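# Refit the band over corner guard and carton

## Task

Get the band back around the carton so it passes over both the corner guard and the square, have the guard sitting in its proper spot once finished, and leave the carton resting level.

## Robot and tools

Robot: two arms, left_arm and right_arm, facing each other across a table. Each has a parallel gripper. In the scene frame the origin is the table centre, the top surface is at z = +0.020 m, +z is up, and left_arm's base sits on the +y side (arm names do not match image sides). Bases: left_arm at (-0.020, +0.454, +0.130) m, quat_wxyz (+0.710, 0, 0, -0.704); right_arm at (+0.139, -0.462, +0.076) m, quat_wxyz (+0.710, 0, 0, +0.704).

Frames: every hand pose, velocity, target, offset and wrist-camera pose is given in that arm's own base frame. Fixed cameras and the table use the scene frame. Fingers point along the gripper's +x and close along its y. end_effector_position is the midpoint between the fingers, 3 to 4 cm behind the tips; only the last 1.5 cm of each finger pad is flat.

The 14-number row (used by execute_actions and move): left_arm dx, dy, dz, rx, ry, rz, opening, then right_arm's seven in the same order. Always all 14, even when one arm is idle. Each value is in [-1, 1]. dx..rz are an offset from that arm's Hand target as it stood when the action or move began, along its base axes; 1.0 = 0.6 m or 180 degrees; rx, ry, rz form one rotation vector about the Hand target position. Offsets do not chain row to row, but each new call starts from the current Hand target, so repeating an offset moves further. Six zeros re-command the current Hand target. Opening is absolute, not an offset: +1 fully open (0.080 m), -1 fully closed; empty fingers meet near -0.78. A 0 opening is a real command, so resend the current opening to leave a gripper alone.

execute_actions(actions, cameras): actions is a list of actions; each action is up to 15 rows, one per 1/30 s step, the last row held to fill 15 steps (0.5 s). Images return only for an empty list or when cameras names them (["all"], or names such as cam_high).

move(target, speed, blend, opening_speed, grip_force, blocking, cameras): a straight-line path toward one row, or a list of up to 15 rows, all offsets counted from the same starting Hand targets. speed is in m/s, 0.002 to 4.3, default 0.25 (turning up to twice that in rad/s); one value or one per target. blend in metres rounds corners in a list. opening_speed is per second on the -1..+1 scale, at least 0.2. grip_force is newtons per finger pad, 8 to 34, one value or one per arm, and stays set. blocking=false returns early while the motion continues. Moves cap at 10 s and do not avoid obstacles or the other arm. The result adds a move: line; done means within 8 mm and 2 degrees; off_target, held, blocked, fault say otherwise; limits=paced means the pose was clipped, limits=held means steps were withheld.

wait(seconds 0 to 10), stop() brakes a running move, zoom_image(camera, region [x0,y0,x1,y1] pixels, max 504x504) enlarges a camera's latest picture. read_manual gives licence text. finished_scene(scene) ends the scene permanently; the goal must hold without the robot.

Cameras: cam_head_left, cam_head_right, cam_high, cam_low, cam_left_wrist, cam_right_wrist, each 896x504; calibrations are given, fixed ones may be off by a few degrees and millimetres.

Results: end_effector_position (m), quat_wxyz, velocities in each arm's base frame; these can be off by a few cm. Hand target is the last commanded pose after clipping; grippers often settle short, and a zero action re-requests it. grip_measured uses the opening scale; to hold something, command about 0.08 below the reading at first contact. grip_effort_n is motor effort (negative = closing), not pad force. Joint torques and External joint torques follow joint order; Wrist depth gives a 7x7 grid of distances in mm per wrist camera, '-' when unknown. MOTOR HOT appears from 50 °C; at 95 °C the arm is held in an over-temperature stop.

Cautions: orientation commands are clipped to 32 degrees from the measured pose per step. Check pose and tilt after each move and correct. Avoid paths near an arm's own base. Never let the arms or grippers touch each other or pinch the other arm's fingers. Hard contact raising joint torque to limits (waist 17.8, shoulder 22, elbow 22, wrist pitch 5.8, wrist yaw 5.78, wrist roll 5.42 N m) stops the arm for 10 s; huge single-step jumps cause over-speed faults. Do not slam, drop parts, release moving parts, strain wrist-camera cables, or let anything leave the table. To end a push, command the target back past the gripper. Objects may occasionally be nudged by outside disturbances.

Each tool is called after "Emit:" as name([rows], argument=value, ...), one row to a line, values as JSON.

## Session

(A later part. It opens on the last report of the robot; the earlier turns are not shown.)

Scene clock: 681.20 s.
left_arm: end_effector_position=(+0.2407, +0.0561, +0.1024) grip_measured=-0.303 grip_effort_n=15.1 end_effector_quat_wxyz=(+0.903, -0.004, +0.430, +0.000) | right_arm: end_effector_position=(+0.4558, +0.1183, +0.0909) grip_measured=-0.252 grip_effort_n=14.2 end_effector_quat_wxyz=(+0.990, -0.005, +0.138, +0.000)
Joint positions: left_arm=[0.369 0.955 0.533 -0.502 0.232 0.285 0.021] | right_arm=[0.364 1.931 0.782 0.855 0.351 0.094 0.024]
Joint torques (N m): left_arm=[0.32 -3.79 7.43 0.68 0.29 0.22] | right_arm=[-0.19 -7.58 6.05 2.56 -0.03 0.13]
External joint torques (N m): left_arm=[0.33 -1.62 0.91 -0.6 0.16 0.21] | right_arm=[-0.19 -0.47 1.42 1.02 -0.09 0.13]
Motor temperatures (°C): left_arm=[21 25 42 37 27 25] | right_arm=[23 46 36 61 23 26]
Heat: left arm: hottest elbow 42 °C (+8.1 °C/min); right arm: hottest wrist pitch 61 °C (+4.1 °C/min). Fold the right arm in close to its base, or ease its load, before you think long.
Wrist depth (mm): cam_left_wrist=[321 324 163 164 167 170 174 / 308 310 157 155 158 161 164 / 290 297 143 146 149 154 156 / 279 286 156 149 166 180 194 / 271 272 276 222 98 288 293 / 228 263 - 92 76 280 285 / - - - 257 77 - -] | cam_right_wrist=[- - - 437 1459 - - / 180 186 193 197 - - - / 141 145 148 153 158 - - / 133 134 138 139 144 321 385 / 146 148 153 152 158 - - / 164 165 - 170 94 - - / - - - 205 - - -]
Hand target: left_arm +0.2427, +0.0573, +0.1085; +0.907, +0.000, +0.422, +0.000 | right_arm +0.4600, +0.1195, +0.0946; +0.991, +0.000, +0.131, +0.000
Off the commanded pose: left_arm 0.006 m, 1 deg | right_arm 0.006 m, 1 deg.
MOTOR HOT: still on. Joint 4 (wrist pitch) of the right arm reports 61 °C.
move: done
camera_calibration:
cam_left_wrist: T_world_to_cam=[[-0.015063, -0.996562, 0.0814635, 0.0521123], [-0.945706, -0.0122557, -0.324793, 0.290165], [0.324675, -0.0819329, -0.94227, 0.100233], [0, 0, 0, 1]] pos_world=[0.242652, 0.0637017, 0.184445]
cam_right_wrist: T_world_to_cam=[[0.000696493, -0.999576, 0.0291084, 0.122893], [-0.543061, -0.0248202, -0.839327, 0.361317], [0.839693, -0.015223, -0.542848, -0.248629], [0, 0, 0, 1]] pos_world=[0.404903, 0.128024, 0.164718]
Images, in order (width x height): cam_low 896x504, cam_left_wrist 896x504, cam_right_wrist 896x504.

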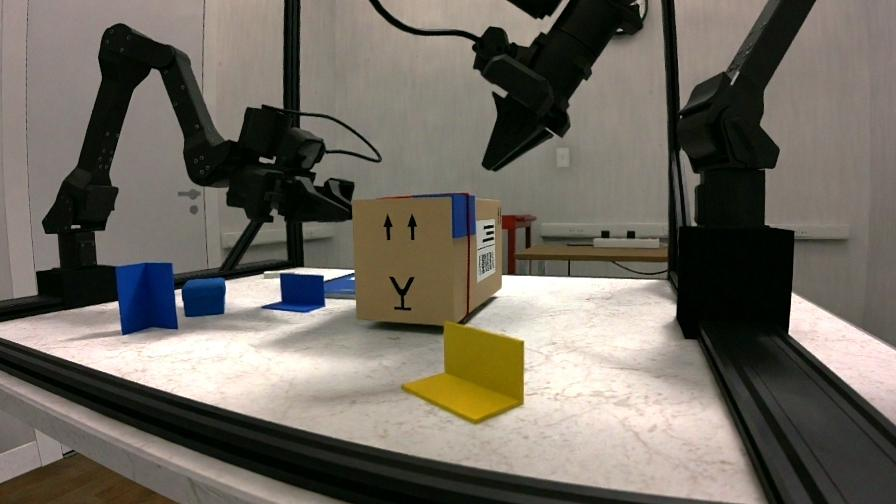

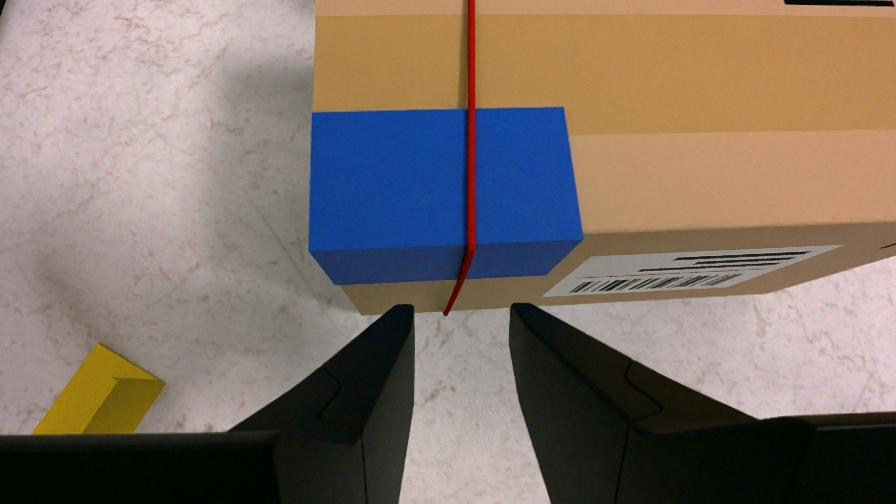

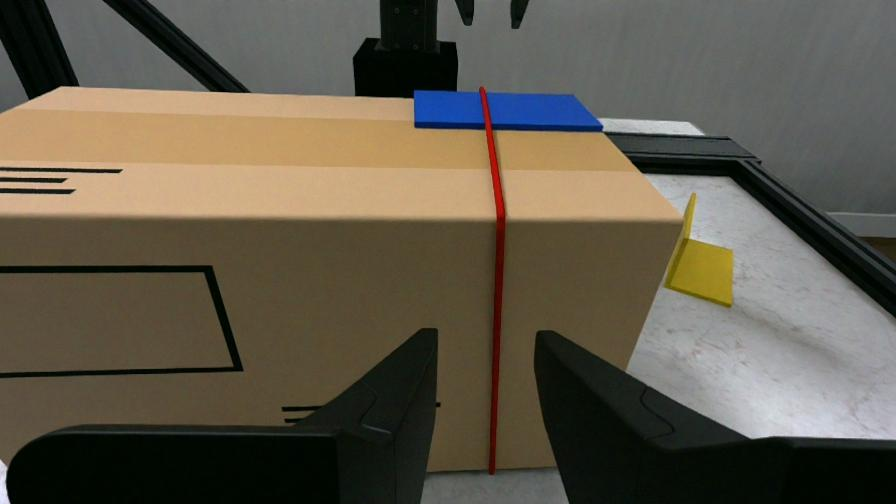

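Emit:
execute_actions(actions=[])

Scene clock: 712.27 s.
left_arm: end_effector_position=(+0.2406, +0.0561, +0.1024) grip_measured=-0.303 grip_effort_n=15.1 end_effector_quat_wxyz=(+0.903, -0.004, +0.430, +0.000) | right_arm: end_effector_position=(+0.4558, +0.1183, +0.0909) grip_measured=-0.252 grip_effort_n=14.7 end_effector_quat_wxyz=(+0.990, -0.005, +0.138, +0.000)
Joint positions: left_arm=[0.369 0.955 0.533 -0.502 0.232 0.285 0.021] | right_arm=[0.364 1.931 0.782 0.855 0.351 0.094 0.024]
Joint velocities: within noise
Joint torques (N m): left_arm=[0.3 -3.78 7.45 0.68 0.27 0.21] | right_arm=[-0.14 -7.59 6.04 2.54 -0.02 0.12]
External joint torques (N m): left_arm=[0.31 -1.62 0.96 -0.59 0.14 0.21] | right_arm=[-0.11 -0.37 1.34 0.97 -0.09 0.12]
Motor temperatures (°C): left_arm=[21 26 39 37 27 25] | right_arm=[23 43 37 62 23 26]
Heat: left arm: hottest elbow 39 °C (+0.0 °C/min); right arm: hottest wrist pitch 62 °C (+2.0 °C/min). Fold the right arm in close to its base, or ease its load, before you think long.
Wrist depth (mm): cam_left_wrist=[322 340 164 164 166 170 174 / 306 310 155 154 158 161 165 / 297 297 144 146 149 153 156 / 279 285 156 150 166 181 184 / 270 272 276 229 240 288 292 / 252 264 - 266 76 280 283 / - - - 257 77 - -] | cam_right_wrist=[1639 - - 436 - - - / 188 186 193 196 194 - - / 141 146 148 153 158 498 - / 133 134 136 138 144 - 388 / 146 148 153 154 158 - - / - 167 - 174 94 - - / - - - 204 - - -]
Hand target: left_arm +0.2426, +0.0572, +0.1085; +0.907, +0.000, +0.422, +0.000 | right_arm +0.4600, +0.1195, +0.0946; +0.991, +0.000, +0.131, +0.000
Tool commands: left_gripper/opening=-0.3 right_gripper/opening=-0.25
Off the commanded pose: left_arm 0.006 m, 1 deg | right_arm 0.006 m, 1 deg.
MOTOR HOT: still on. Joint 4 (wrist pitch) of the right arm reports 62 °C.
camera_calibration:
cam_left_wrist: T_world_to_cam=[[-0.0150686, -0.996554, 0.0815627, 0.0520951], [-0.945809, -0.0122566, -0.324492, 0.290136], [0.324374, -0.0820324, -0.942365, 0.10033], [0, 0, 0, 1]] pos_world=[0.242653, 0.063702, 0.184446]
cam_right_wrist: T_world_to_cam=[[0.000696493, -0.999576, 0.0291084, 0.122893], [-0.543061, -0.0248202, -0.839327, 0.361317], [0.839693, -0.015223, -0.542848, -0.248629], [0, 0, 0, 1]] pos_world=[0.404903, 0.128024, 0.164718]

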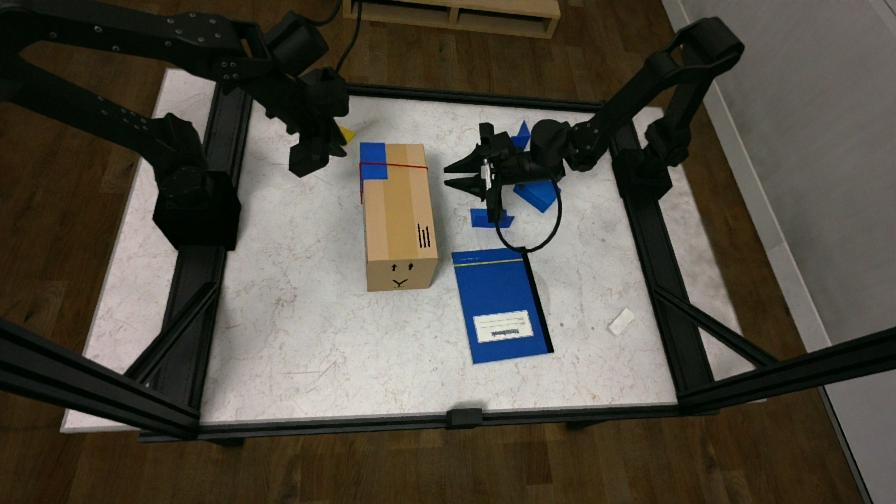

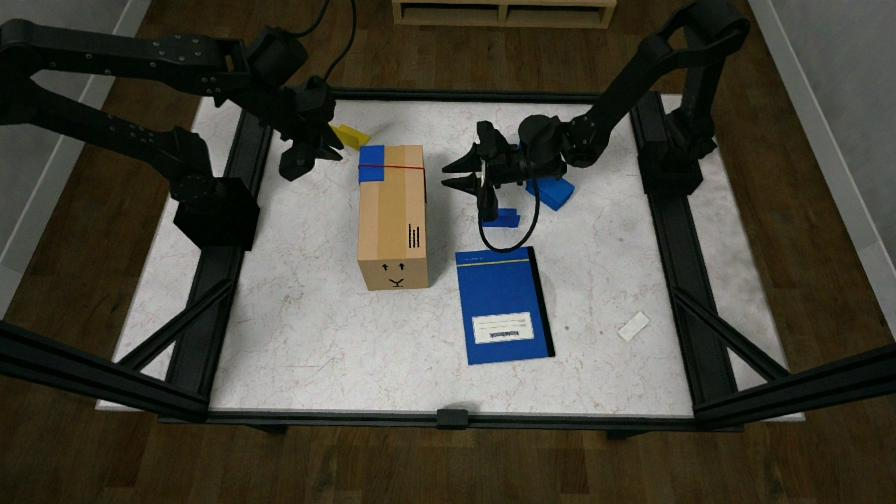

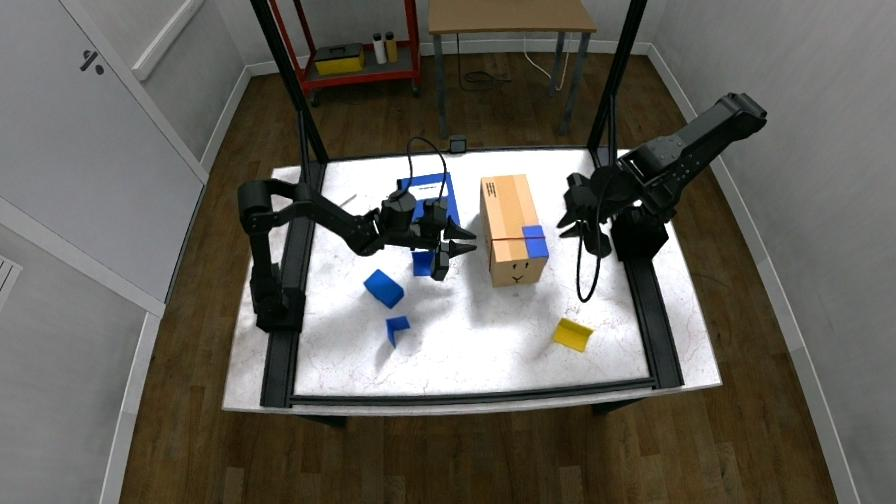

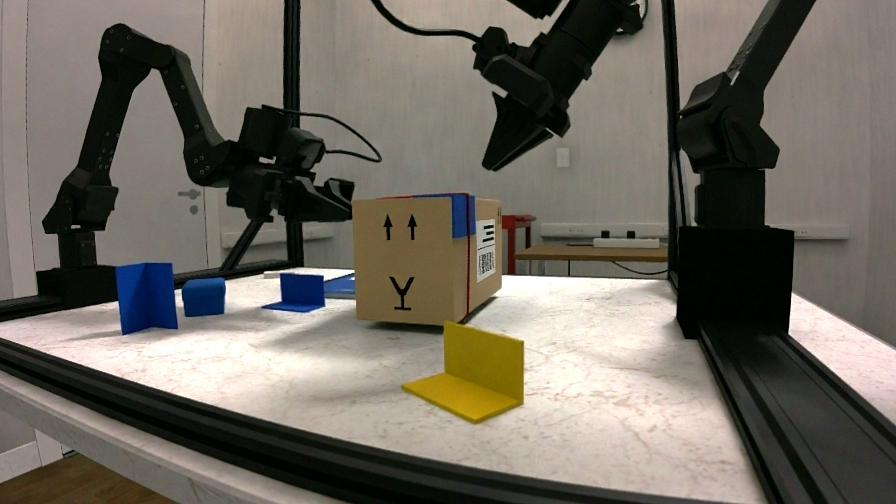

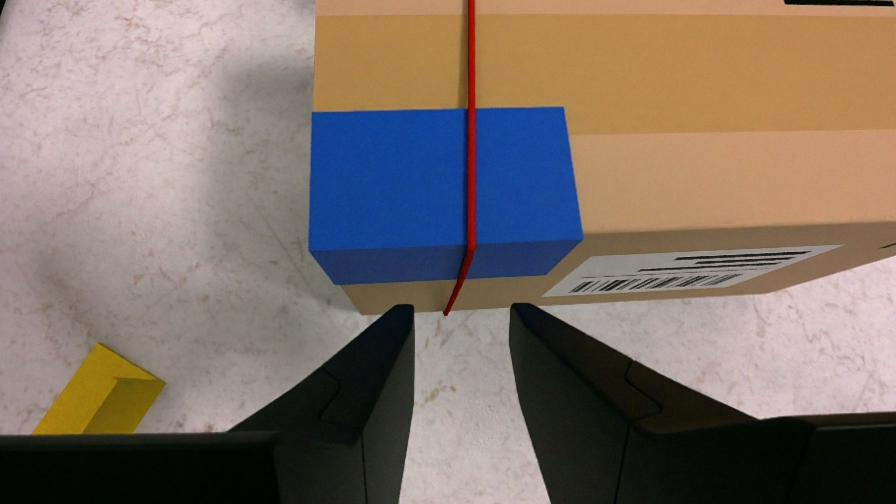

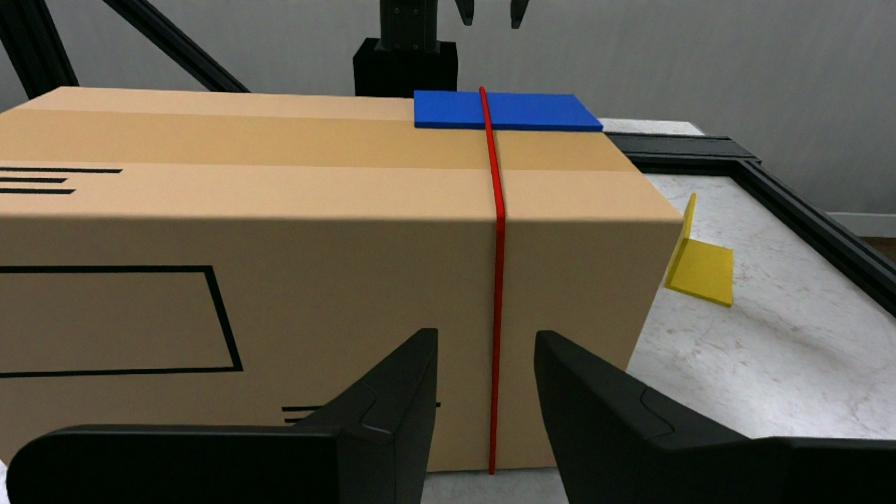

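Emit:
zoom_image(camera="cam_right_wrist", region=[390, 80, 740, 280])

Emit:
zoom_image(camera="cam_left_wrist", region=[290, 90, 610, 330])

Emit:
zoom_image(camera="cam_low", region=[340, 180, 520, 340])

Emit:
zoom_image(camera="cam_right_wrist", region=[400, 300, 700, 500])

Scaled by 1.440 from the camera's 896x504 image, which has a finer 1280x720 frame.

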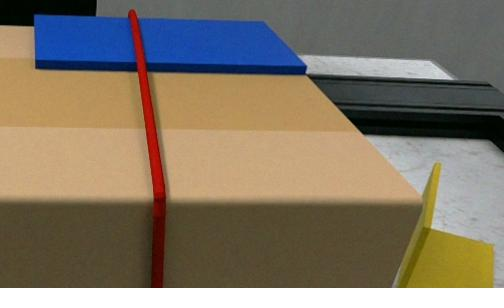

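Scaled by 1.575 from the camera's 896x504 image, which has a finer 1280x720 frame.

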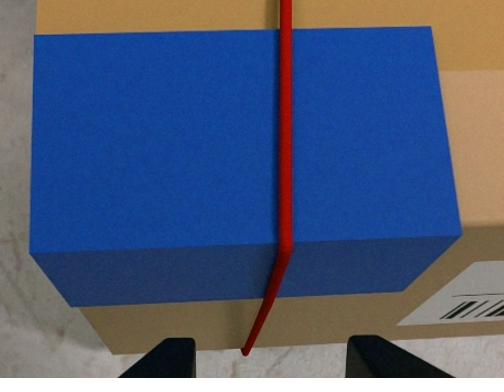

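Scaled by 2.800 from the camera's 896x504 image, which has a finer 1280x720 frame.

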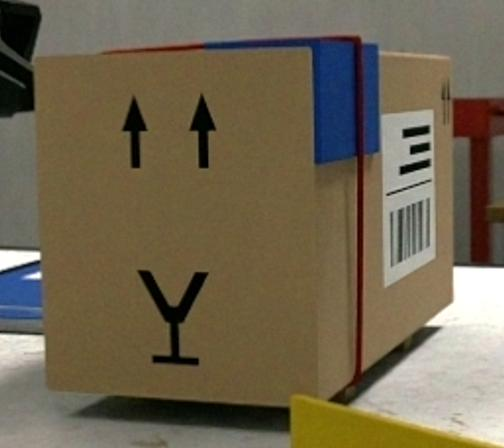

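Scaled by 1.680 from the camera's 896x504 image, which has a finer 1280x720 frame.

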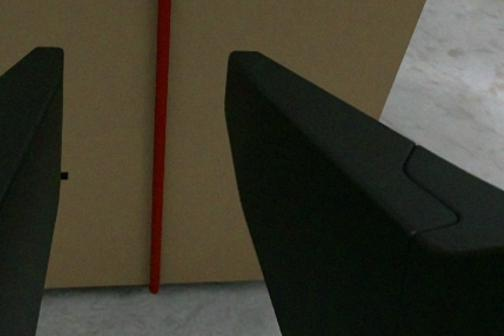

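Emit:
move([
  [0,0,0,0,0,0,-0.3, 0,-0.0108,0.010,0,0,0,-0.25],
  [0,0,0,0,0,0,-0.3, 0.0533,-0.0108,0.010,0,0,0,-0.25],
], speed=[0.05,0.04], cameras=["cam_right_wrist"])

Scene clock: 885.10 s.
left_arm: end_effector_position=(+0.2406, +0.0561, +0.1024) grip_measured=-0.303 grip_effort_n=15.1 end_effector_quat_wxyz=(+0.903, -0.004, +0.430, +0.000) | right_arm: end_effector_position=(+0.4877, +0.1131, +0.0976) grip_measured=-0.252 grip_effort_n=14.7 end_effector_quat_wxyz=(+0.991, -0.001, +0.136, +0.000)
Joint positions: left_arm=[0.369 0.955 0.533 -0.502 0.232 0.285 0.021] | right_arm=[0.318 1.989 0.911 0.792 0.306 0.086 0.024]
Joint torques (N m): left_arm=[0.33 -3.74 7.45 0.67 0.27 0.21] | right_arm=[-0.45 -8.25 6.42 2.2 -0.05 -0.06]
External joint torques (N m): left_arm=[0.33 -1.58 0.97 -0.6 0.15 0.21] | right_arm=[-0.48 -0.48 1.52 0.65 -0.1 -0.06]
Motor temperatures (°C): left_arm=[21 26 40 38 27 25] | right_arm=[23 41 39 63 23 26]
Heat: left arm: hottest elbow 40 °C (+0.0 °C/min); right arm: hottest wrist pitch 63 °C (+0.0 °C/min). Fold the right arm in close to its base, or ease its load, before you think long.
Wrist depth (mm): cam_left_wrist=[320 326 163 164 167 170 174 / - 312 154 155 158 161 164 / 291 296 144 146 150 153 156 / 279 286 141 150 166 181 188 / 270 272 249 228 94 288 293 / 254 263 - 265 76 280 284 / - - - 258 77 - -] | cam_right_wrist=[- - - 417 1588 - 1694 / - 189 197 427 1843 - - / 154 159 162 166 170 536 - / 126 123 125 130 132 359 414 / - 109 111 112 115 119 - / - 122 - 124 94 279 - / - - - 152 95 - -]
Hand target: left_arm +0.2426, +0.0572, +0.1085; +0.907, +0.000, +0.422, +0.000 | right_arm +0.4919, +0.1131, +0.1005; +0.991, +0.000, +0.131, +0.001
Off the commanded pose: left_arm 0.007 m, 1 deg | right_arm 0.005 m, 1 deg.
MOTOR HOT: still on. Joint 4 (wrist pitch) of the right arm reports 63 °C.
move: done
camera_calibration:
cam_right_wrist: T_world_to_cam=[[0.000582404, -0.999754, 0.0221768, 0.118135], [-0.540071, -0.0189789, -0.841405, 0.382251], [0.841619, -0.011487, -0.53995, -0.273552], [0, 0, 0, 1]] pos_world=[0.4366, 0.122219, 0.171304]
Images, in order (width x height): cam_right_wrist 896x504.

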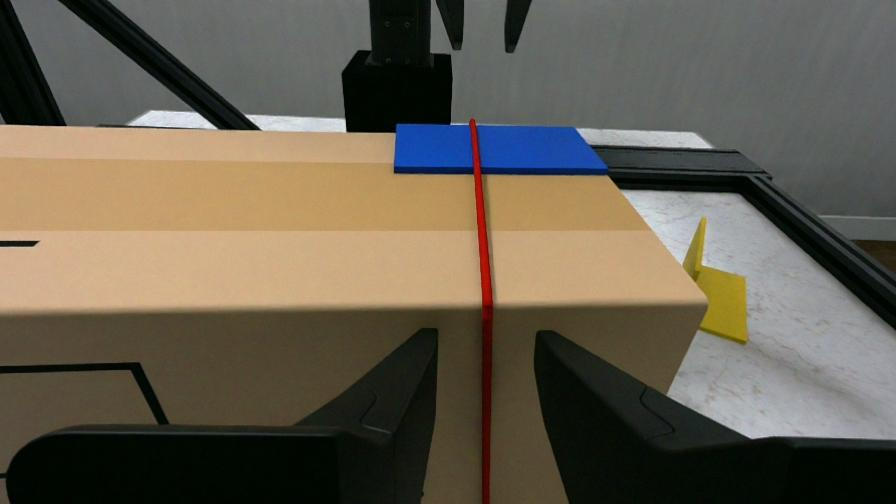

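Emit:
move([
  [0,0,0,0,0,0,-0.3, 0.009,0,0,0,0,0,-0.25],
  [0,0,0,0,0,0,-0.3, 0.009,0,0,0,0,0,-1.0],
], speed=[0.03,0.03], cameras=["cam_right_wrist"])

Scene clock: 909.37 s.
left_arm: end_effector_position=(+0.2406, +0.0561, +0.1024) grip_measured=-0.303 grip_effort_n=15.1 end_effector_quat_wxyz=(+0.903, -0.004, +0.430, +0.000) | right_arm: end_effector_position=(+0.4898, +0.1143, +0.0966) grip_measured=-0.772 grip_effort_n=-29.1 end_effector_quat_wxyz=(+0.990, -0.003, +0.138, +0.002)
Joint positions: left_arm=[0.369 0.955 0.533 -0.502 0.232 0.285 0.021] | right_arm=[0.318 1.996 0.922 0.782 0.302 0.084 0]
Joint torques (N m): left_arm=[0.32 -3.78 7.45 0.68 0.27 0.22] | right_arm=[-0.67 -7.44 7.65 2.36 -0.09 -0.03]
External joint torques (N m): left_arm=[0.32 -1.62 0.96 -0.59 0.14 0.21] | right_arm=[-0.71 0.31 2.75 0.83 -0.14 -0.03]
Motor temperatures (°C): left_arm=[21 26 41 38 27 25] | right_arm=[23 39 39 58 23 26]
Heat: left arm: hottest elbow 41 °C (+1.0 °C/min); right arm: hottest wrist pitch 58 °C (-5.1 °C/min). Fold the right arm in close to its base, or ease its load, before you think long.
Wrist depth (mm): cam_left_wrist=[323 324 163 163 167 169 173 / 305 312 155 156 158 161 165 / 293 298 144 146 150 153 156 / 281 284 140 149 169 180 189 / 269 271 276 222 243 289 295 / 255 264 - 265 76 280 284 / - - - 257 77 - -] | cam_right_wrist=[1683 - 1588 415 - - - / - - - - - - - / 152 155 159 162 167 - - / 124 121 123 127 130 138 400 / - 107 110 110 114 116 337 / 118 120 127 - 123 - - / - - - - - - -]
Hand target: left_arm +0.2426, +0.0572, +0.1085; +0.907, +0.000, +0.422, +0.000 | right_arm +0.4974, +0.1130, +0.1005; +0.991, +0.000, +0.131, +0.000
Off the commanded pose: left_arm 0.007 m, 1 deg | right_arm 0.009 m, 1 deg.
MOTOR HOT: still on. Joint 4 (wrist pitch) of the right arm reports 58 °C.
move: off_target (right_arm); target 2's new opening was sent with right_arm's hand 0.009 m and 1 deg from that target
camera_calibration:
cam_right_wrist: T_world_to_cam=[[0.00488645, -0.999684, 0.0246738, 0.117123], [-0.544537, -0.0233551, -0.838412, 0.384958], [0.838723, -0.00933896, -0.544479, -0.274296], [0, 0, 0, 1]] pos_world=[0.43911, 0.123515, 0.170515]
Images, in order (width x height): cam_right_wrist 896x504.

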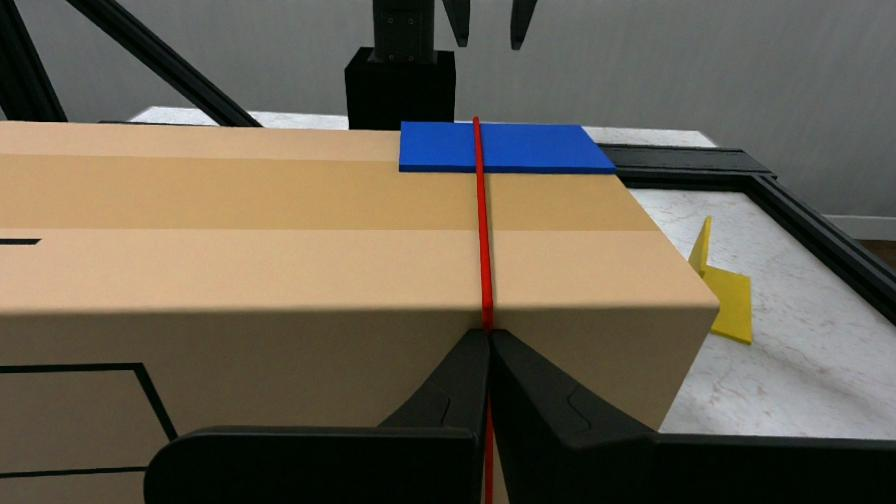

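Emit:
move([
  [0,0,0,0,0,0,-0.3, -0.004,0,0,0,0,0,-1.0],
  [0,0,0,0,0,0,-0.3, -0.004,-0.0183,0,0,0,0,-1.0],
], speed=[0.03,0.025], cameras=["cam_right_wrist", "cam_left_wrist"])

Scene clock: 921.63 s.
left_arm: end_effector_position=(+0.2406, +0.0561, +0.1024) grip_measured=-0.303 grip_effort_n=15.1 end_effector_quat_wxyz=(+0.903, -0.004, +0.430, +0.000) | right_arm: end_effector_position=(+0.4905, +0.1115, +0.0962) grip_measured=-0.772 grip_effort_n=-29.5 end_effector_quat_wxyz=(+0.990, -0.003, +0.138, +0.010)
Joint positions: left_arm=[0.369 0.955 0.533 -0.502 0.232 0.285 0.021] | right_arm=[0.305 1.996 0.917 0.792 0.274 0.077 0]
Joint torques (N m): left_arm=[0.3 -3.75 7.43 0.67 0.27 0.21] | right_arm=[-1.83 -9.32 5.49 2.58 0 -0.05]
External joint torques (N m): left_arm=[0.28 -1.61 0.92 -0.61 0.15 0.21] | right_arm=[-1.84 -1.59 0.64 1.05 -0.05 -0.05]
Motor temperatures (°C): left_arm=[21 26 41 38 27 25] | right_arm=[23 38 40 58 23 26]
Heat: left arm: hottest elbow 41 °C (+1.0 °C/min); right arm: hottest wrist pitch 58 °C (-5.0 °C/min). Fold the right arm in close to its base, or ease its load, before you think long.
Wrist depth (mm): cam_left_wrist=[325 328 163 164 167 170 174 / 303 309 154 155 158 161 164 / 293 297 144 146 149 153 156 / 282 284 155 149 166 180 188 / 267 271 276 228 243 288 295 / 253 263 - 266 76 280 283 / - - - 258 77 - -] | cam_right_wrist=[- - - 430 - 1578 - / - 184 - 192 - 2036 - / 152 156 159 163 166 529 - / 124 122 123 131 130 126 391 / 109 108 110 110 113 114 - / 121 122 124 - 123 135 272 / - - - - - - -]
Hand target: left_arm +0.2426, +0.0572, +0.1085; +0.907, +0.000, +0.422, +0.000 | right_arm +0.4950, +0.1019, +0.1006; +0.991, +0.000, +0.131, +0.000
Off the commanded pose: left_arm 0.007 m, 1 deg | right_arm 0.011 m, 1 deg.
MOTOR HOT: still on. Joint 4 (wrist pitch) of the right arm reports 58 °C.
move: off_target (right_arm)
camera_calibration:
cam_left_wrist: T_world_to_cam=[[-0.0150686, -0.996554, 0.0815627, 0.0520951], [-0.945809, -0.0122566, -0.324492, 0.290136], [0.324374, -0.0820324, -0.942365, 0.10033], [0, 0, 0, 1]] pos_world=[0.242653, 0.063702, 0.184446]
cam_right_wrist: T_world_to_cam=[[0.0196603, -0.999555, 0.0224248, 0.107286], [-0.542771, -0.0295067, -0.839362, 0.384798], [0.839651, 0.00433054, -0.54311, -0.277235], [0, 0, 0, 1]] pos_world=[0.439528, 0.119793, 0.17001]
Images, in order (width x height): cam_left_wrist 896x504, cam_right_wrist 896x504.

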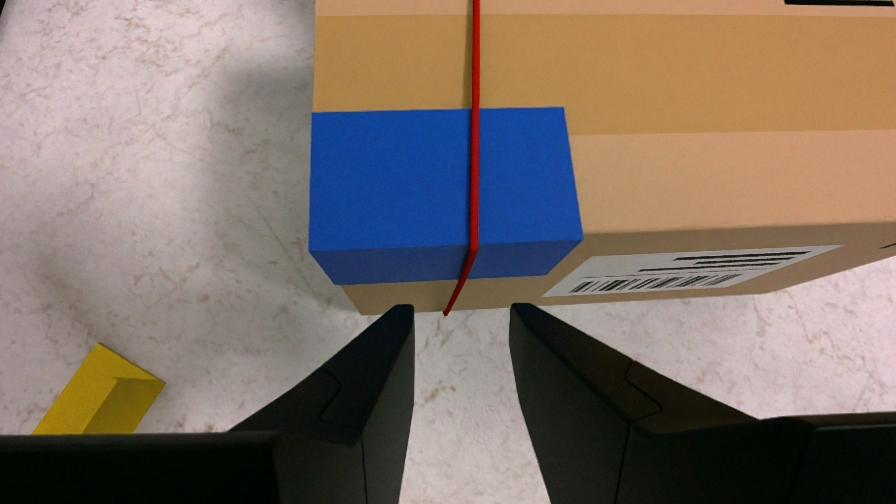

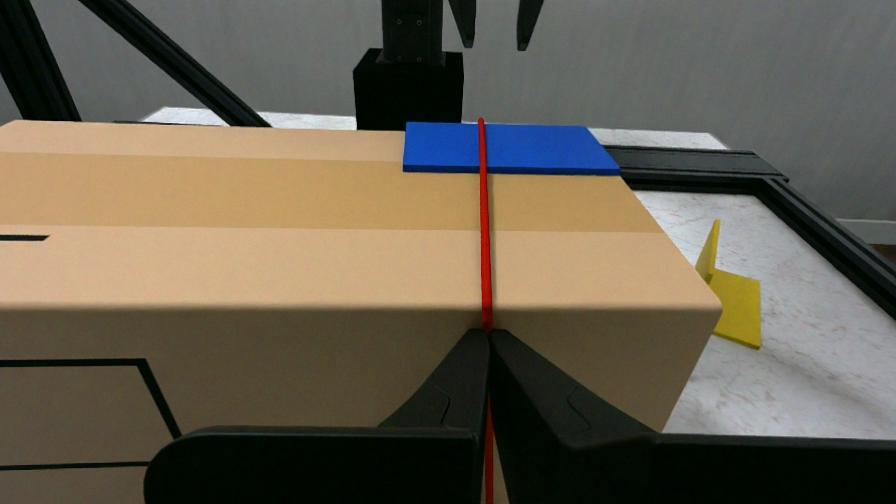

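Emit:
move(target=[0,0,0,0,0,0,-0.3, -0.010,0,0,0,0,0,-1.0], speed=0.02, cameras=["cam_right_wrist"])

Scene clock: 928.23 s.
left_arm: end_effector_position=(+0.2406, +0.0561, +0.1024) grip_measured=-0.303 grip_effort_n=15.1 end_effector_quat_wxyz=(+0.903, -0.004, +0.430, +0.000) | right_arm: end_effector_position=(+0.4891, +0.1101, +0.0957) grip_measured=-0.773 grip_effort_n=-27.2 end_effector_quat_wxyz=(+0.991, -0.002, +0.136, +0.010)
Joint positions: left_arm=[0.369 0.955 0.533 -0.502 0.232 0.285 0.021] | right_arm=[0.302 1.994 0.907 0.805 0.273 0.077 0]
Joint torques (N m): left_arm=[0.3 -3.74 7.47 0.68 0.28 0.22] | right_arm=[-1.2 -11.05 3.75 2.3 0.23 0]
External joint torques (N m): left_arm=[0.29 -1.59 0.96 -0.6 0.16 0.21] | right_arm=[-1.25 -3.41 -1 0.79 0.19 -0.01]
Motor temperatures (°C): left_arm=[21 26 41 38 27 25] | right_arm=[23 39 40 58 23 26]
Heat: left arm: hottest elbow 41 °C (+1.0 °C/min); right arm: hottest wrist pitch 58 °C (-5.1 °C/min). Fold the right arm in close to its base, or ease its load, before you think long.
Wrist depth (mm): cam_left_wrist=[323 327 164 164 167 170 174 / 304 309 155 155 158 162 164 / 293 298 144 146 150 153 156 / 283 284 156 150 166 181 189 / 268 271 276 227 243 288 293 / 254 264 - 265 76 281 283 / - - - 257 77 - -] | cam_right_wrist=[- - - 414 - - - / 431 192 194 1741 - - - / 152 157 159 163 167 - - / 125 122 123 131 129 125 401 / 109 110 110 111 114 114 - / 121 123 125 - 123 - - / - - - - - - -]
Hand target: left_arm +0.2426, +0.0572, +0.1085; +0.907, +0.000, +0.422, +0.000 | right_arm +0.4890, +0.1020, +0.1006; +0.991, +0.000, +0.131, +0.000
Off the commanded pose: left_arm 0.007 m, 1 deg | right_arm 0.010 m, 1 deg.
MOTOR HOT: still on. Joint 4 (wrist pitch) of the right arm reports 58 °C.
move: off_target (right_arm)
camera_calibration:
cam_right_wrist: T_world_to_cam=[[0.0189183, -0.999597, 0.0211411, 0.106381], [-0.539541, -0.0280086, -0.841493, 0.382089], [0.841747, 0.00451311, -0.539854, -0.277618], [0, 0, 0, 1]] pos_world=[0.437824, 0.118292, 0.169403]
Images, in order (width x height): cam_right_wrist 896x504.

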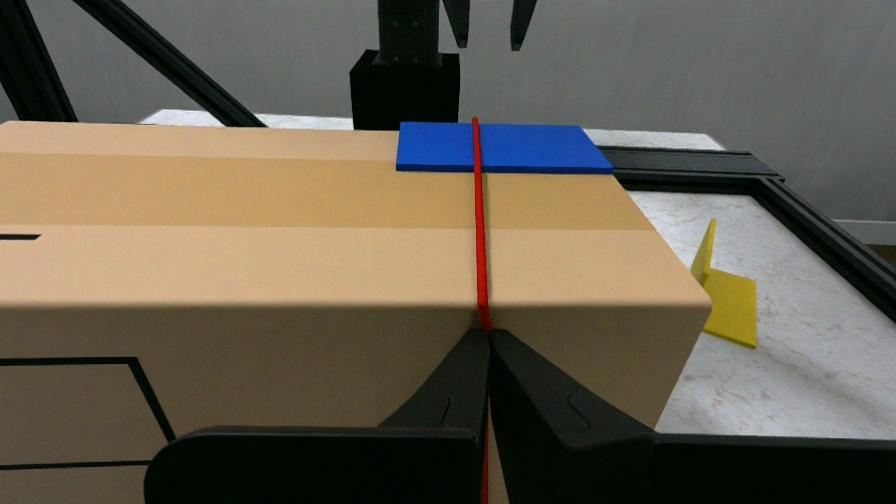

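Emit:
move(target=[0,0,0,0,0,0,-0.3, -0.0133,-0.003,0.015,0,0,0,-1.0], speed=0.03, cameras=["cam_right_wrist"])

Scene clock: 934.03 s.
left_arm: end_effector_position=(+0.2406, +0.0561, +0.1024) grip_measured=-0.303 grip_effort_n=15.1 end_effector_quat_wxyz=(+0.903, -0.004, +0.430, +0.000) | right_arm: end_effector_position=(+0.4815, +0.1039, +0.0981) grip_measured=-0.773 grip_effort_n=-25.4 end_effector_quat_wxyz=(+0.990, -0.004, +0.143, +0.005)
Joint positions: left_arm=[0.369 0.955 0.533 -0.502 0.232 0.285 0.021] | right_arm=[0.295 1.956 0.877 0.781 0.273 0.077 0]
Joint torques (N m): left_arm=[0.29 -3.73 7.41 0.67 0.28 0.22] | right_arm=[-0.53 -12.28 4.1 2.4 0.27 0.01]
External joint torques (N m): left_arm=[0.28 -1.59 0.9 -0.6 0.16 0.21] | right_arm=[-0.53 -4.56 -0.95 0.8 0.21 0.01]
Motor temperatures (°C): left_arm=[21 26 41 38 27 25] | right_arm=[23 40 39 58 23 26]
Heat: left arm: hottest elbow 41 °C (+1.0 °C/min); right arm: hottest wrist pitch 58 °C (-5.1 °C/min). Fold the right arm in close to its base, or ease its load, before you think long.
Wrist depth (mm): cam_left_wrist=[320 325 162 163 167 169 173 / 306 310 155 153 159 161 164 / 293 298 144 146 151 154 156 / 279 287 142 155 166 181 184 / 268 272 276 227 243 288 293 / 252 263 - 266 76 280 283 / - - - 256 77 - -] | cam_right_wrist=[- - - 407 1530 1539 - / - 193 201 - 1568 1778 - / 151 156 158 155 167 - - / 125 122 120 132 130 - 1870 / 116 118 116 120 126 318 329 / 132 135 135 - 75 268 279 / - - - - - - -]
Hand target: left_arm +0.2426, +0.0572, +0.1085; +0.907, +0.000, +0.422, +0.000 | right_arm +0.4810, +0.1001, +0.1095; +0.991, +0.000, +0.131, +0.000
Off the commanded pose: left_arm 0.007 m, 1 deg | right_arm 0.012 m, 2 deg.
MOTOR HOT: still on. Joint 4 (wrist pitch) of the right arm reports 58 °C.
move: off_target (right_arm)
camera_calibration:
cam_right_wrist: T_world_to_cam=[[0.0112457, -0.999607, 0.0256644, 0.103485], [-0.551915, -0.0276073, -0.833443, 0.384963], [0.833824, -0.00479192, -0.552009, -0.263872], [0, 0, 0, 1]] pos_world=[0.431326, 0.112807, 0.172529]
Images, in order (width x height): cam_right_wrist 896x504.

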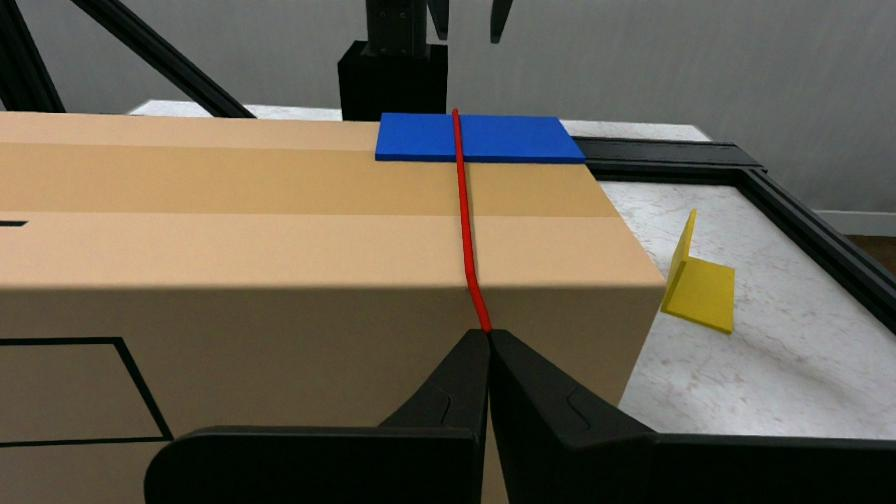

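Emit:
move([
  [0,0,0,0,0,0,-0.3, -0.018,0,0.018,0,0,0,-1.0],
  [0,0,0,0,0,0,-0.3, -0.018,-0.004,0.018,0,0,0,-1.0],
], speed=[0.04,0.03], cameras=["cam_right_wrist","cam_left_wrist"])

Scene clock: 947.07 s.
left_arm: end_effector_position=(+0.2406, +0.0561, +0.1024) grip_measured=-0.303 grip_effort_n=15.1 end_effector_quat_wxyz=(+0.903, -0.004, +0.430, +0.000) | right_arm: end_effector_position=(+0.4703, +0.0991, +0.1054) grip_measured=-0.773 grip_effort_n=-24.4 end_effector_quat_wxyz=(+0.989, -0.006, +0.148, +0.001)
Joint positions: left_arm=[0.369 0.955 0.533 -0.502 0.232 0.285 0.021] | right_arm=[0.295 1.894 0.838 0.746 0.283 0.077 0]
Joint torques (N m): left_arm=[0.33 -3.8 7.46 0.68 0.27 0.22] | right_arm=[-0.27 -12.57 4.39 2.77 0.04 0.03]
External joint torques (N m): left_arm=[0.33 -1.63 0.94 -0.6 0.15 0.21] | right_arm=[-0.2 -5.4 -0.53 1.25 -0.02 0.03]
Motor temperatures (°C): left_arm=[21 26 41 38 27 25] | right_arm=[23 42 39 58 23 26]
Heat: left arm: hottest elbow 41 °C (+1.0 °C/min); right arm: hottest wrist pitch 58 °C (-4.1 °C/min). Fold the right arm in close to its base, or ease its load, before you think long.
Wrist depth (mm): cam_left_wrist=[323 324 163 163 167 170 174 / 307 310 154 155 158 162 165 / 292 296 145 146 150 154 156 / 280 286 142 155 166 180 188 / 268 272 273 225 243 288 295 / 257 263 - 266 76 281 283 / - - - 256 77 - -] | cam_right_wrist=[429 - - 221 - - - / 198 203 204 217 - - - / 162 166 171 174 461 - 1957 / 130 131 135 137 147 - 1765 / 129 132 139 138 147 318 337 / 151 151 153 - 75 290 - / - - - - - - -]
Hand target: left_arm +0.2426, +0.0572, +0.1085; +0.907, +0.000, +0.422, +0.000 | right_arm +0.4702, +0.0978, +0.1203; +0.991, +0.000, +0.131, +0.000
Off the commanded pose: left_arm 0.007 m, 1 deg | right_arm 0.015 m, 2 deg.
MOTOR HOT: still on. Joint 4 (wrist pitch) of the right arm reports 58 °C.
move: off_target (right_arm)
camera_calibration:
cam_left_wrist: T_world_to_cam=[[-0.0150686, -0.996554, 0.0815627, 0.0520951], [-0.945809, -0.0122566, -0.324492, 0.290136], [0.324374, -0.0820324, -0.942365, 0.10033], [0, 0, 0, 1]] pos_world=[0.242653, 0.063702, 0.184446]
cam_right_wrist: T_world_to_cam=[[0.00286477, -0.999494, 0.031666, 0.101955], [-0.560864, -0.0278225, -0.82744, 0.388371], [0.827903, -0.0153899, -0.560661, -0.245913], [0, 0, 0, 1]] pos_world=[0.421123, 0.108924, 0.180251]
Images, in order (width x height): cam_left_wrist 896x504, cam_right_wrist 896x504.

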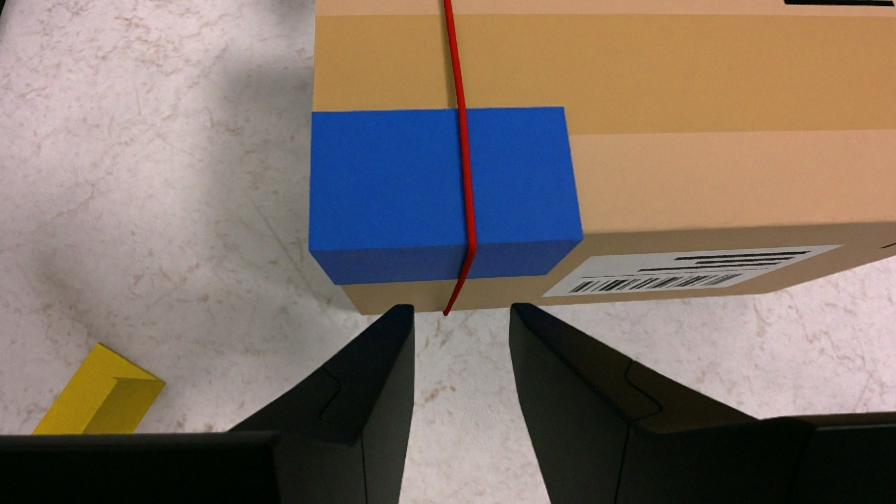

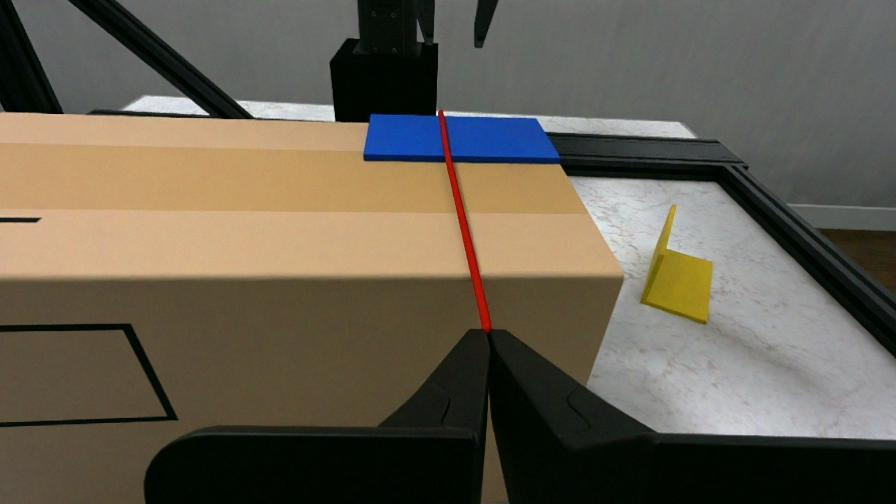

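Emit:
move(target=[0,0,0,0,0,0,-0.3, 0.041,0,-0.033,0,0,0,-1.0], speed=0.04, cameras=["cam_right_wrist"])

Scene clock: 960.60 s.
left_arm: end_effector_position=(+0.2406, +0.0561, +0.1024) grip_measured=-0.303 grip_effort_n=15.1 end_effector_quat_wxyz=(+0.903, -0.004, +0.430, +0.000) | right_arm: end_effector_position=(+0.4890, +0.0980, +0.0930) grip_measured=-0.773 grip_effort_n=-25.4 end_effector_quat_wxyz=(+0.990, -0.003, +0.143, +0.001)
Joint positions: left_arm=[0.369 0.955 0.533 -0.502 0.232 0.285 0.021] | right_arm=[0.277 1.988 0.898 0.792 0.265 0.074 0]
Joint torques (N m): left_arm=[0.35 -3.76 7.43 0.68 0.27 0.22] | right_arm=[-0.37 -8.73 6.79 2.85 -0.02 -0.04]
External joint torques (N m): left_arm=[0.38 -1.59 0.95 -0.57 0.14 0.22] | right_arm=[-0.37 -0.95 1.9 1.29 -0.07 -0.05]
Motor temperatures (°C): left_arm=[21 26 41 38 27 25] | right_arm=[23 43 38 60 23 26]
Heat: left arm: hottest elbow 41 °C (+1.0 °C/min); right arm: hottest wrist pitch 60 °C (+1.0 °C/min). Fold the right arm in close to its base, or ease its load, before you think long.
Wrist depth (mm): cam_left_wrist=[322 330 161 163 167 169 173 / 306 309 156 155 158 161 164 / - 301 144 146 150 153 157 / 280 286 156 150 166 181 188 / 269 272 274 226 243 289 293 / 254 261 - 265 76 281 - / - - - - 77 - -] | cam_right_wrist=[- - - 1549 - - - / 175 179 184 187 - - 1650 / 140 144 147 150 162 - 1778 / - 112 116 117 120 406 407 / 109 110 - 112 116 293 - / 121 124 126 - 79 271 - / - - - - - - -]
Hand target: left_arm +0.2426, +0.0572, +0.1085; +0.907, +0.000, +0.422, +0.000 | right_arm +0.4948, +0.0978, +0.1006; +0.991, +0.000, +0.131, +0.000
Off the commanded pose: left_arm 0.007 m, 1 deg | right_arm 0.010 m, 1 deg.
MOTOR HOT: still on. Joint 4 (wrist pitch) of the right arm reports 60 °C.
move: off_target (right_arm)
camera_calibration:
cam_right_wrist: T_world_to_cam=[[0.00210522, -0.999667, 0.0257067, 0.102159], [-0.552439, -0.0225905, -0.833247, 0.384327], [0.83355, -0.0124472, -0.552303, -0.272103], [0, 0, 0, 1]] pos_world=[0.438914, 0.10742, 0.16733]
Images, in order (width x height): cam_right_wrist 896x504.

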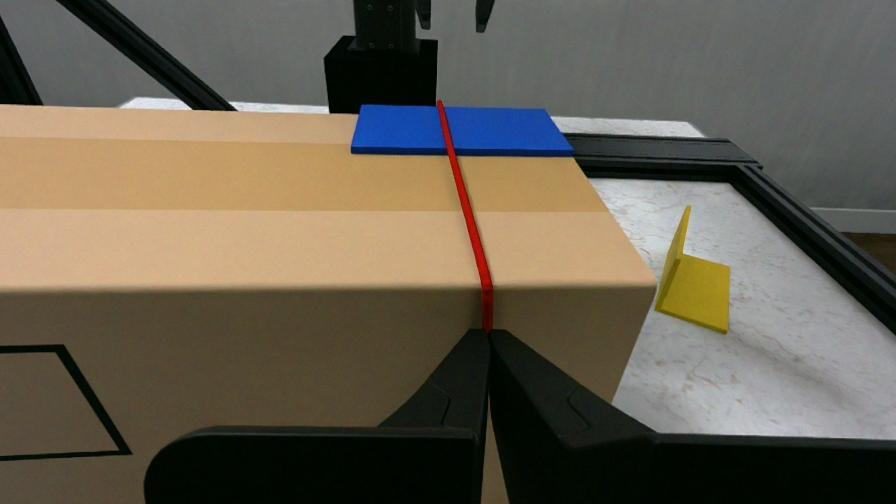

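Emit:
move([
  [0,0,0,0,0,0,-0.3, -0.0117,0,0,0,0,0,-1.0],
  [0,0,0,0,0,0,-0.3, -0.0117,0.0083,0,0,0,0,-1.0],
], speed=[0.03,0.03], cameras=["cam_right_wrist"])

Scene clock: 970.33 s.
left_arm: end_effector_position=(+0.2406, +0.0561, +0.1024) grip_measured=-0.303 grip_effort_n=15.1 end_effector_quat_wxyz=(+0.903, -0.004, +0.430, +0.000) | right_arm: end_effector_position=(+0.4871, +0.1007, +0.0931) grip_measured=-0.773 grip_effort_n=-24.9 end_effector_quat_wxyz=(+0.990, -0.004, +0.140, +0.000)
Joint positions: left_arm=[0.369 0.955 0.533 -0.502 0.232 0.285 0.021] | right_arm=[0.287 1.988 0.892 0.803 0.277 0.074 0]
Joint torques (N m): left_arm=[0.32 -3.72 7.49 0.68 0.28 0.22] | right_arm=[0.37 -10.55 4.9 2.53 0.15 0.11]
External joint torques (N m): left_arm=[0.31 -1.55 0.96 -0.6 0.15 0.22] | right_arm=[0.36 -2.76 0 0.95 0.1 0.11]
Motor temperatures (°C): left_arm=[21 26 41 38 27 25] | right_arm=[23 43 40 61 23 26]
Heat: left arm: hottest elbow 41 °C (+0.0 °C/min); right arm: hottest wrist pitch 61 °C (+3.0 °C/min). Fold the right arm in close to its base, or ease its load, before you think long.
Wrist depth (mm): cam_left_wrist=[321 - 162 163 167 170 173 / 306 312 155 155 159 161 164 / 294 297 144 146 149 154 156 / 280 284 156 150 166 180 186 / 269 273 275 228 240 290 299 / 234 261 - 265 76 - 283 / - - - 257 77 - -] | cam_right_wrist=[- - - 408 - - - / 174 175 180 189 - - - / 140 145 148 150 164 491 - / - 114 115 118 121 - 403 / 110 110 113 113 120 326 - / 123 126 128 - 81 - 276 / - - - - - - -]
Hand target: left_arm +0.2426, +0.0572, +0.1085; +0.907, +0.000, +0.422, +0.000 | right_arm +0.4878, +0.1027, +0.1007; +0.991, +0.000, +0.131, +0.000
Off the commanded pose: left_arm 0.007 m, 1 deg | right_arm 0.008 m, 1 deg.
MOTOR HOT: still on. Joint 4 (wrist pitch) of the right arm reports 61 °C.
move: done
camera_calibration:
cam_right_wrist: T_world_to_cam=[[-0.000238773, -0.999617, 0.0276642, 0.105761], [-0.547374, -0.0230212, -0.836571, 0.381476], [0.836888, -0.0153424, -0.547159, -0.272284], [0, 0, 0, 1]] pos_world=[0.436706, 0.110325, 0.167224]
Images, in order (width x height): cam_right_wrist 896x504.

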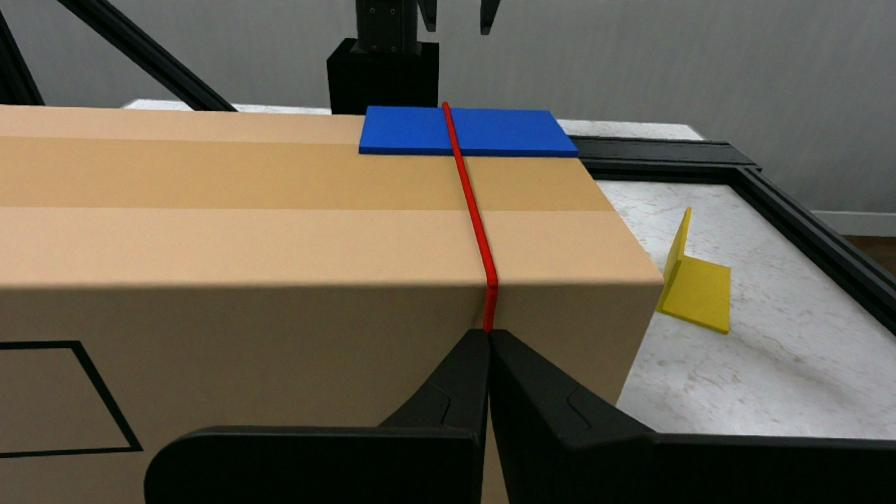

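Emit:
move([
  [0,0,0,0,0,0,-0.3, -0.023,0.0017,0.027,0,0,0,-1.0],
  [0,0,0,0,0,0,-0.3, 0.008,0.0017,0.002,0,0,0,-1.0],
], speed=[0.05,0.04], cameras=["cam_right_wrist","cam_left_wrist"])

Scene clock: 979.33 s.
left_arm: end_effector_position=(+0.2406, +0.0561, +0.1024) grip_measured=-0.303 grip_effort_n=14.7 end_effector_quat_wxyz=(+0.903, -0.004, +0.430, +0.000) | right_arm: end_effector_position=(+0.4867, +0.1032, +0.0938) grip_measured=-0.773 grip_effort_n=-24.9 end_effector_quat_wxyz=(+0.990, -0.005, +0.143, +0.000)
Joint positions: left_arm=[0.369 0.955 0.533 -0.502 0.232 0.285 0.021] | right_arm=[0.293 1.983 0.897 0.786 0.282 0.076 0]
Joint torques (N m): left_arm=[0.31 -3.75 7.48 0.67 0.29 0.2] | right_arm=[-0.26 -8.81 6.85 2.88 -0.05 0.03]
External joint torques (N m): left_arm=[0.33 -1.6 0.92 -0.62 0.16 0.2] | right_arm=[-0.24 -0.98 1.89 1.29 -0.1 0.03]
Motor temperatures (°C): left_arm=[21 26 41 38 27 25] | right_arm=[23 44 40 61 23 26]
Heat: left arm: hottest elbow 41 °C (+0.0 °C/min); right arm: hottest wrist pitch 61 °C (+3.0 °C/min). Fold the right arm in close to its base, or ease its load, before you think long.
Wrist depth (mm): cam_left_wrist=[324 325 163 163 167 170 174 / 305 311 155 155 158 161 165 / 293 297 144 146 149 153 157 / 281 284 156 159 166 180 188 / 269 272 276 228 243 285 296 / 253 262 - 264 76 281 - / - - - 257 77 - -] | cam_right_wrist=[- - - - - - - / 175 173 189 190 - - - / 140 145 148 150 156 497 - / 111 114 115 120 123 - 1843 / - 115 112 113 121 - 325 / 123 126 128 - 80 - - / - - - - - - -]
Hand target: left_arm +0.2426, +0.0572, +0.1085; +0.907, +0.000, +0.422, +0.000 | right_arm +0.4925, +0.1038, +0.1018; +0.991, +0.000, +0.131, +0.000
Off the commanded pose: left_arm 0.007 m, 1 deg | right_arm 0.010 m, 2 deg.
MOTOR HOT: still on. Joint 4 (wrist pitch) of the right arm reports 61 °C.
move: off_target (right_arm)
camera_calibration:
cam_left_wrist: T_world_to_cam=[[-0.0150686, -0.996554, 0.0815627, 0.0520951], [-0.945809, -0.0122566, -0.324492, 0.290136], [0.324374, -0.0820324, -0.942365, 0.10033], [0, 0, 0, 1]] pos_world=[0.242653, 0.063702, 0.184446]
cam_right_wrist: T_world_to_cam=[[0.00112909, -0.999578, 0.0290423, 0.107497], [-0.553076, -0.0248202, -0.832761, 0.384438], [0.83313, -0.0151223, -0.55287, -0.269119], [0, 0, 0, 1]] pos_world=[0.436713, 0.112924, 0.168235]
Images, in order (width x height): cam_left_wrist 896x504, cam_right_wrist 896x504.

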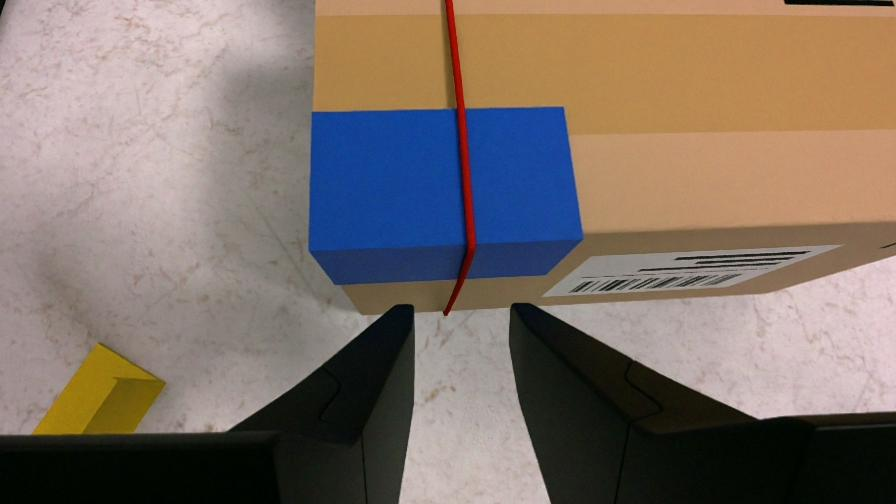

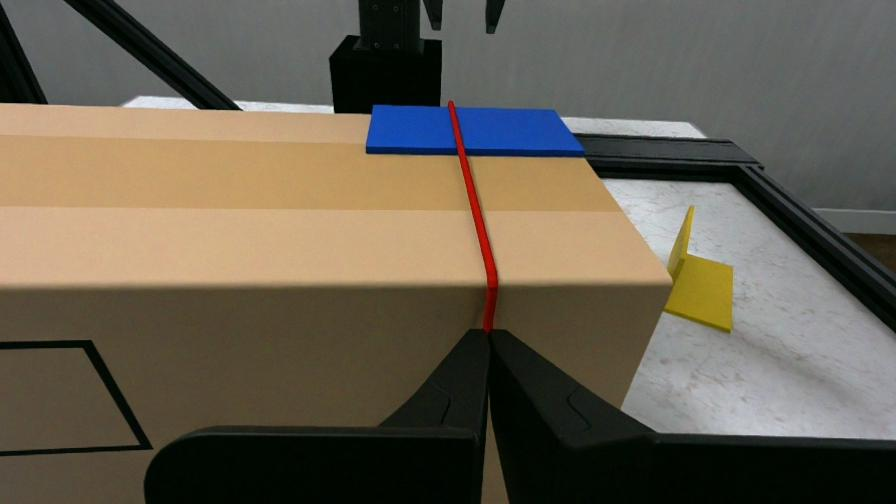

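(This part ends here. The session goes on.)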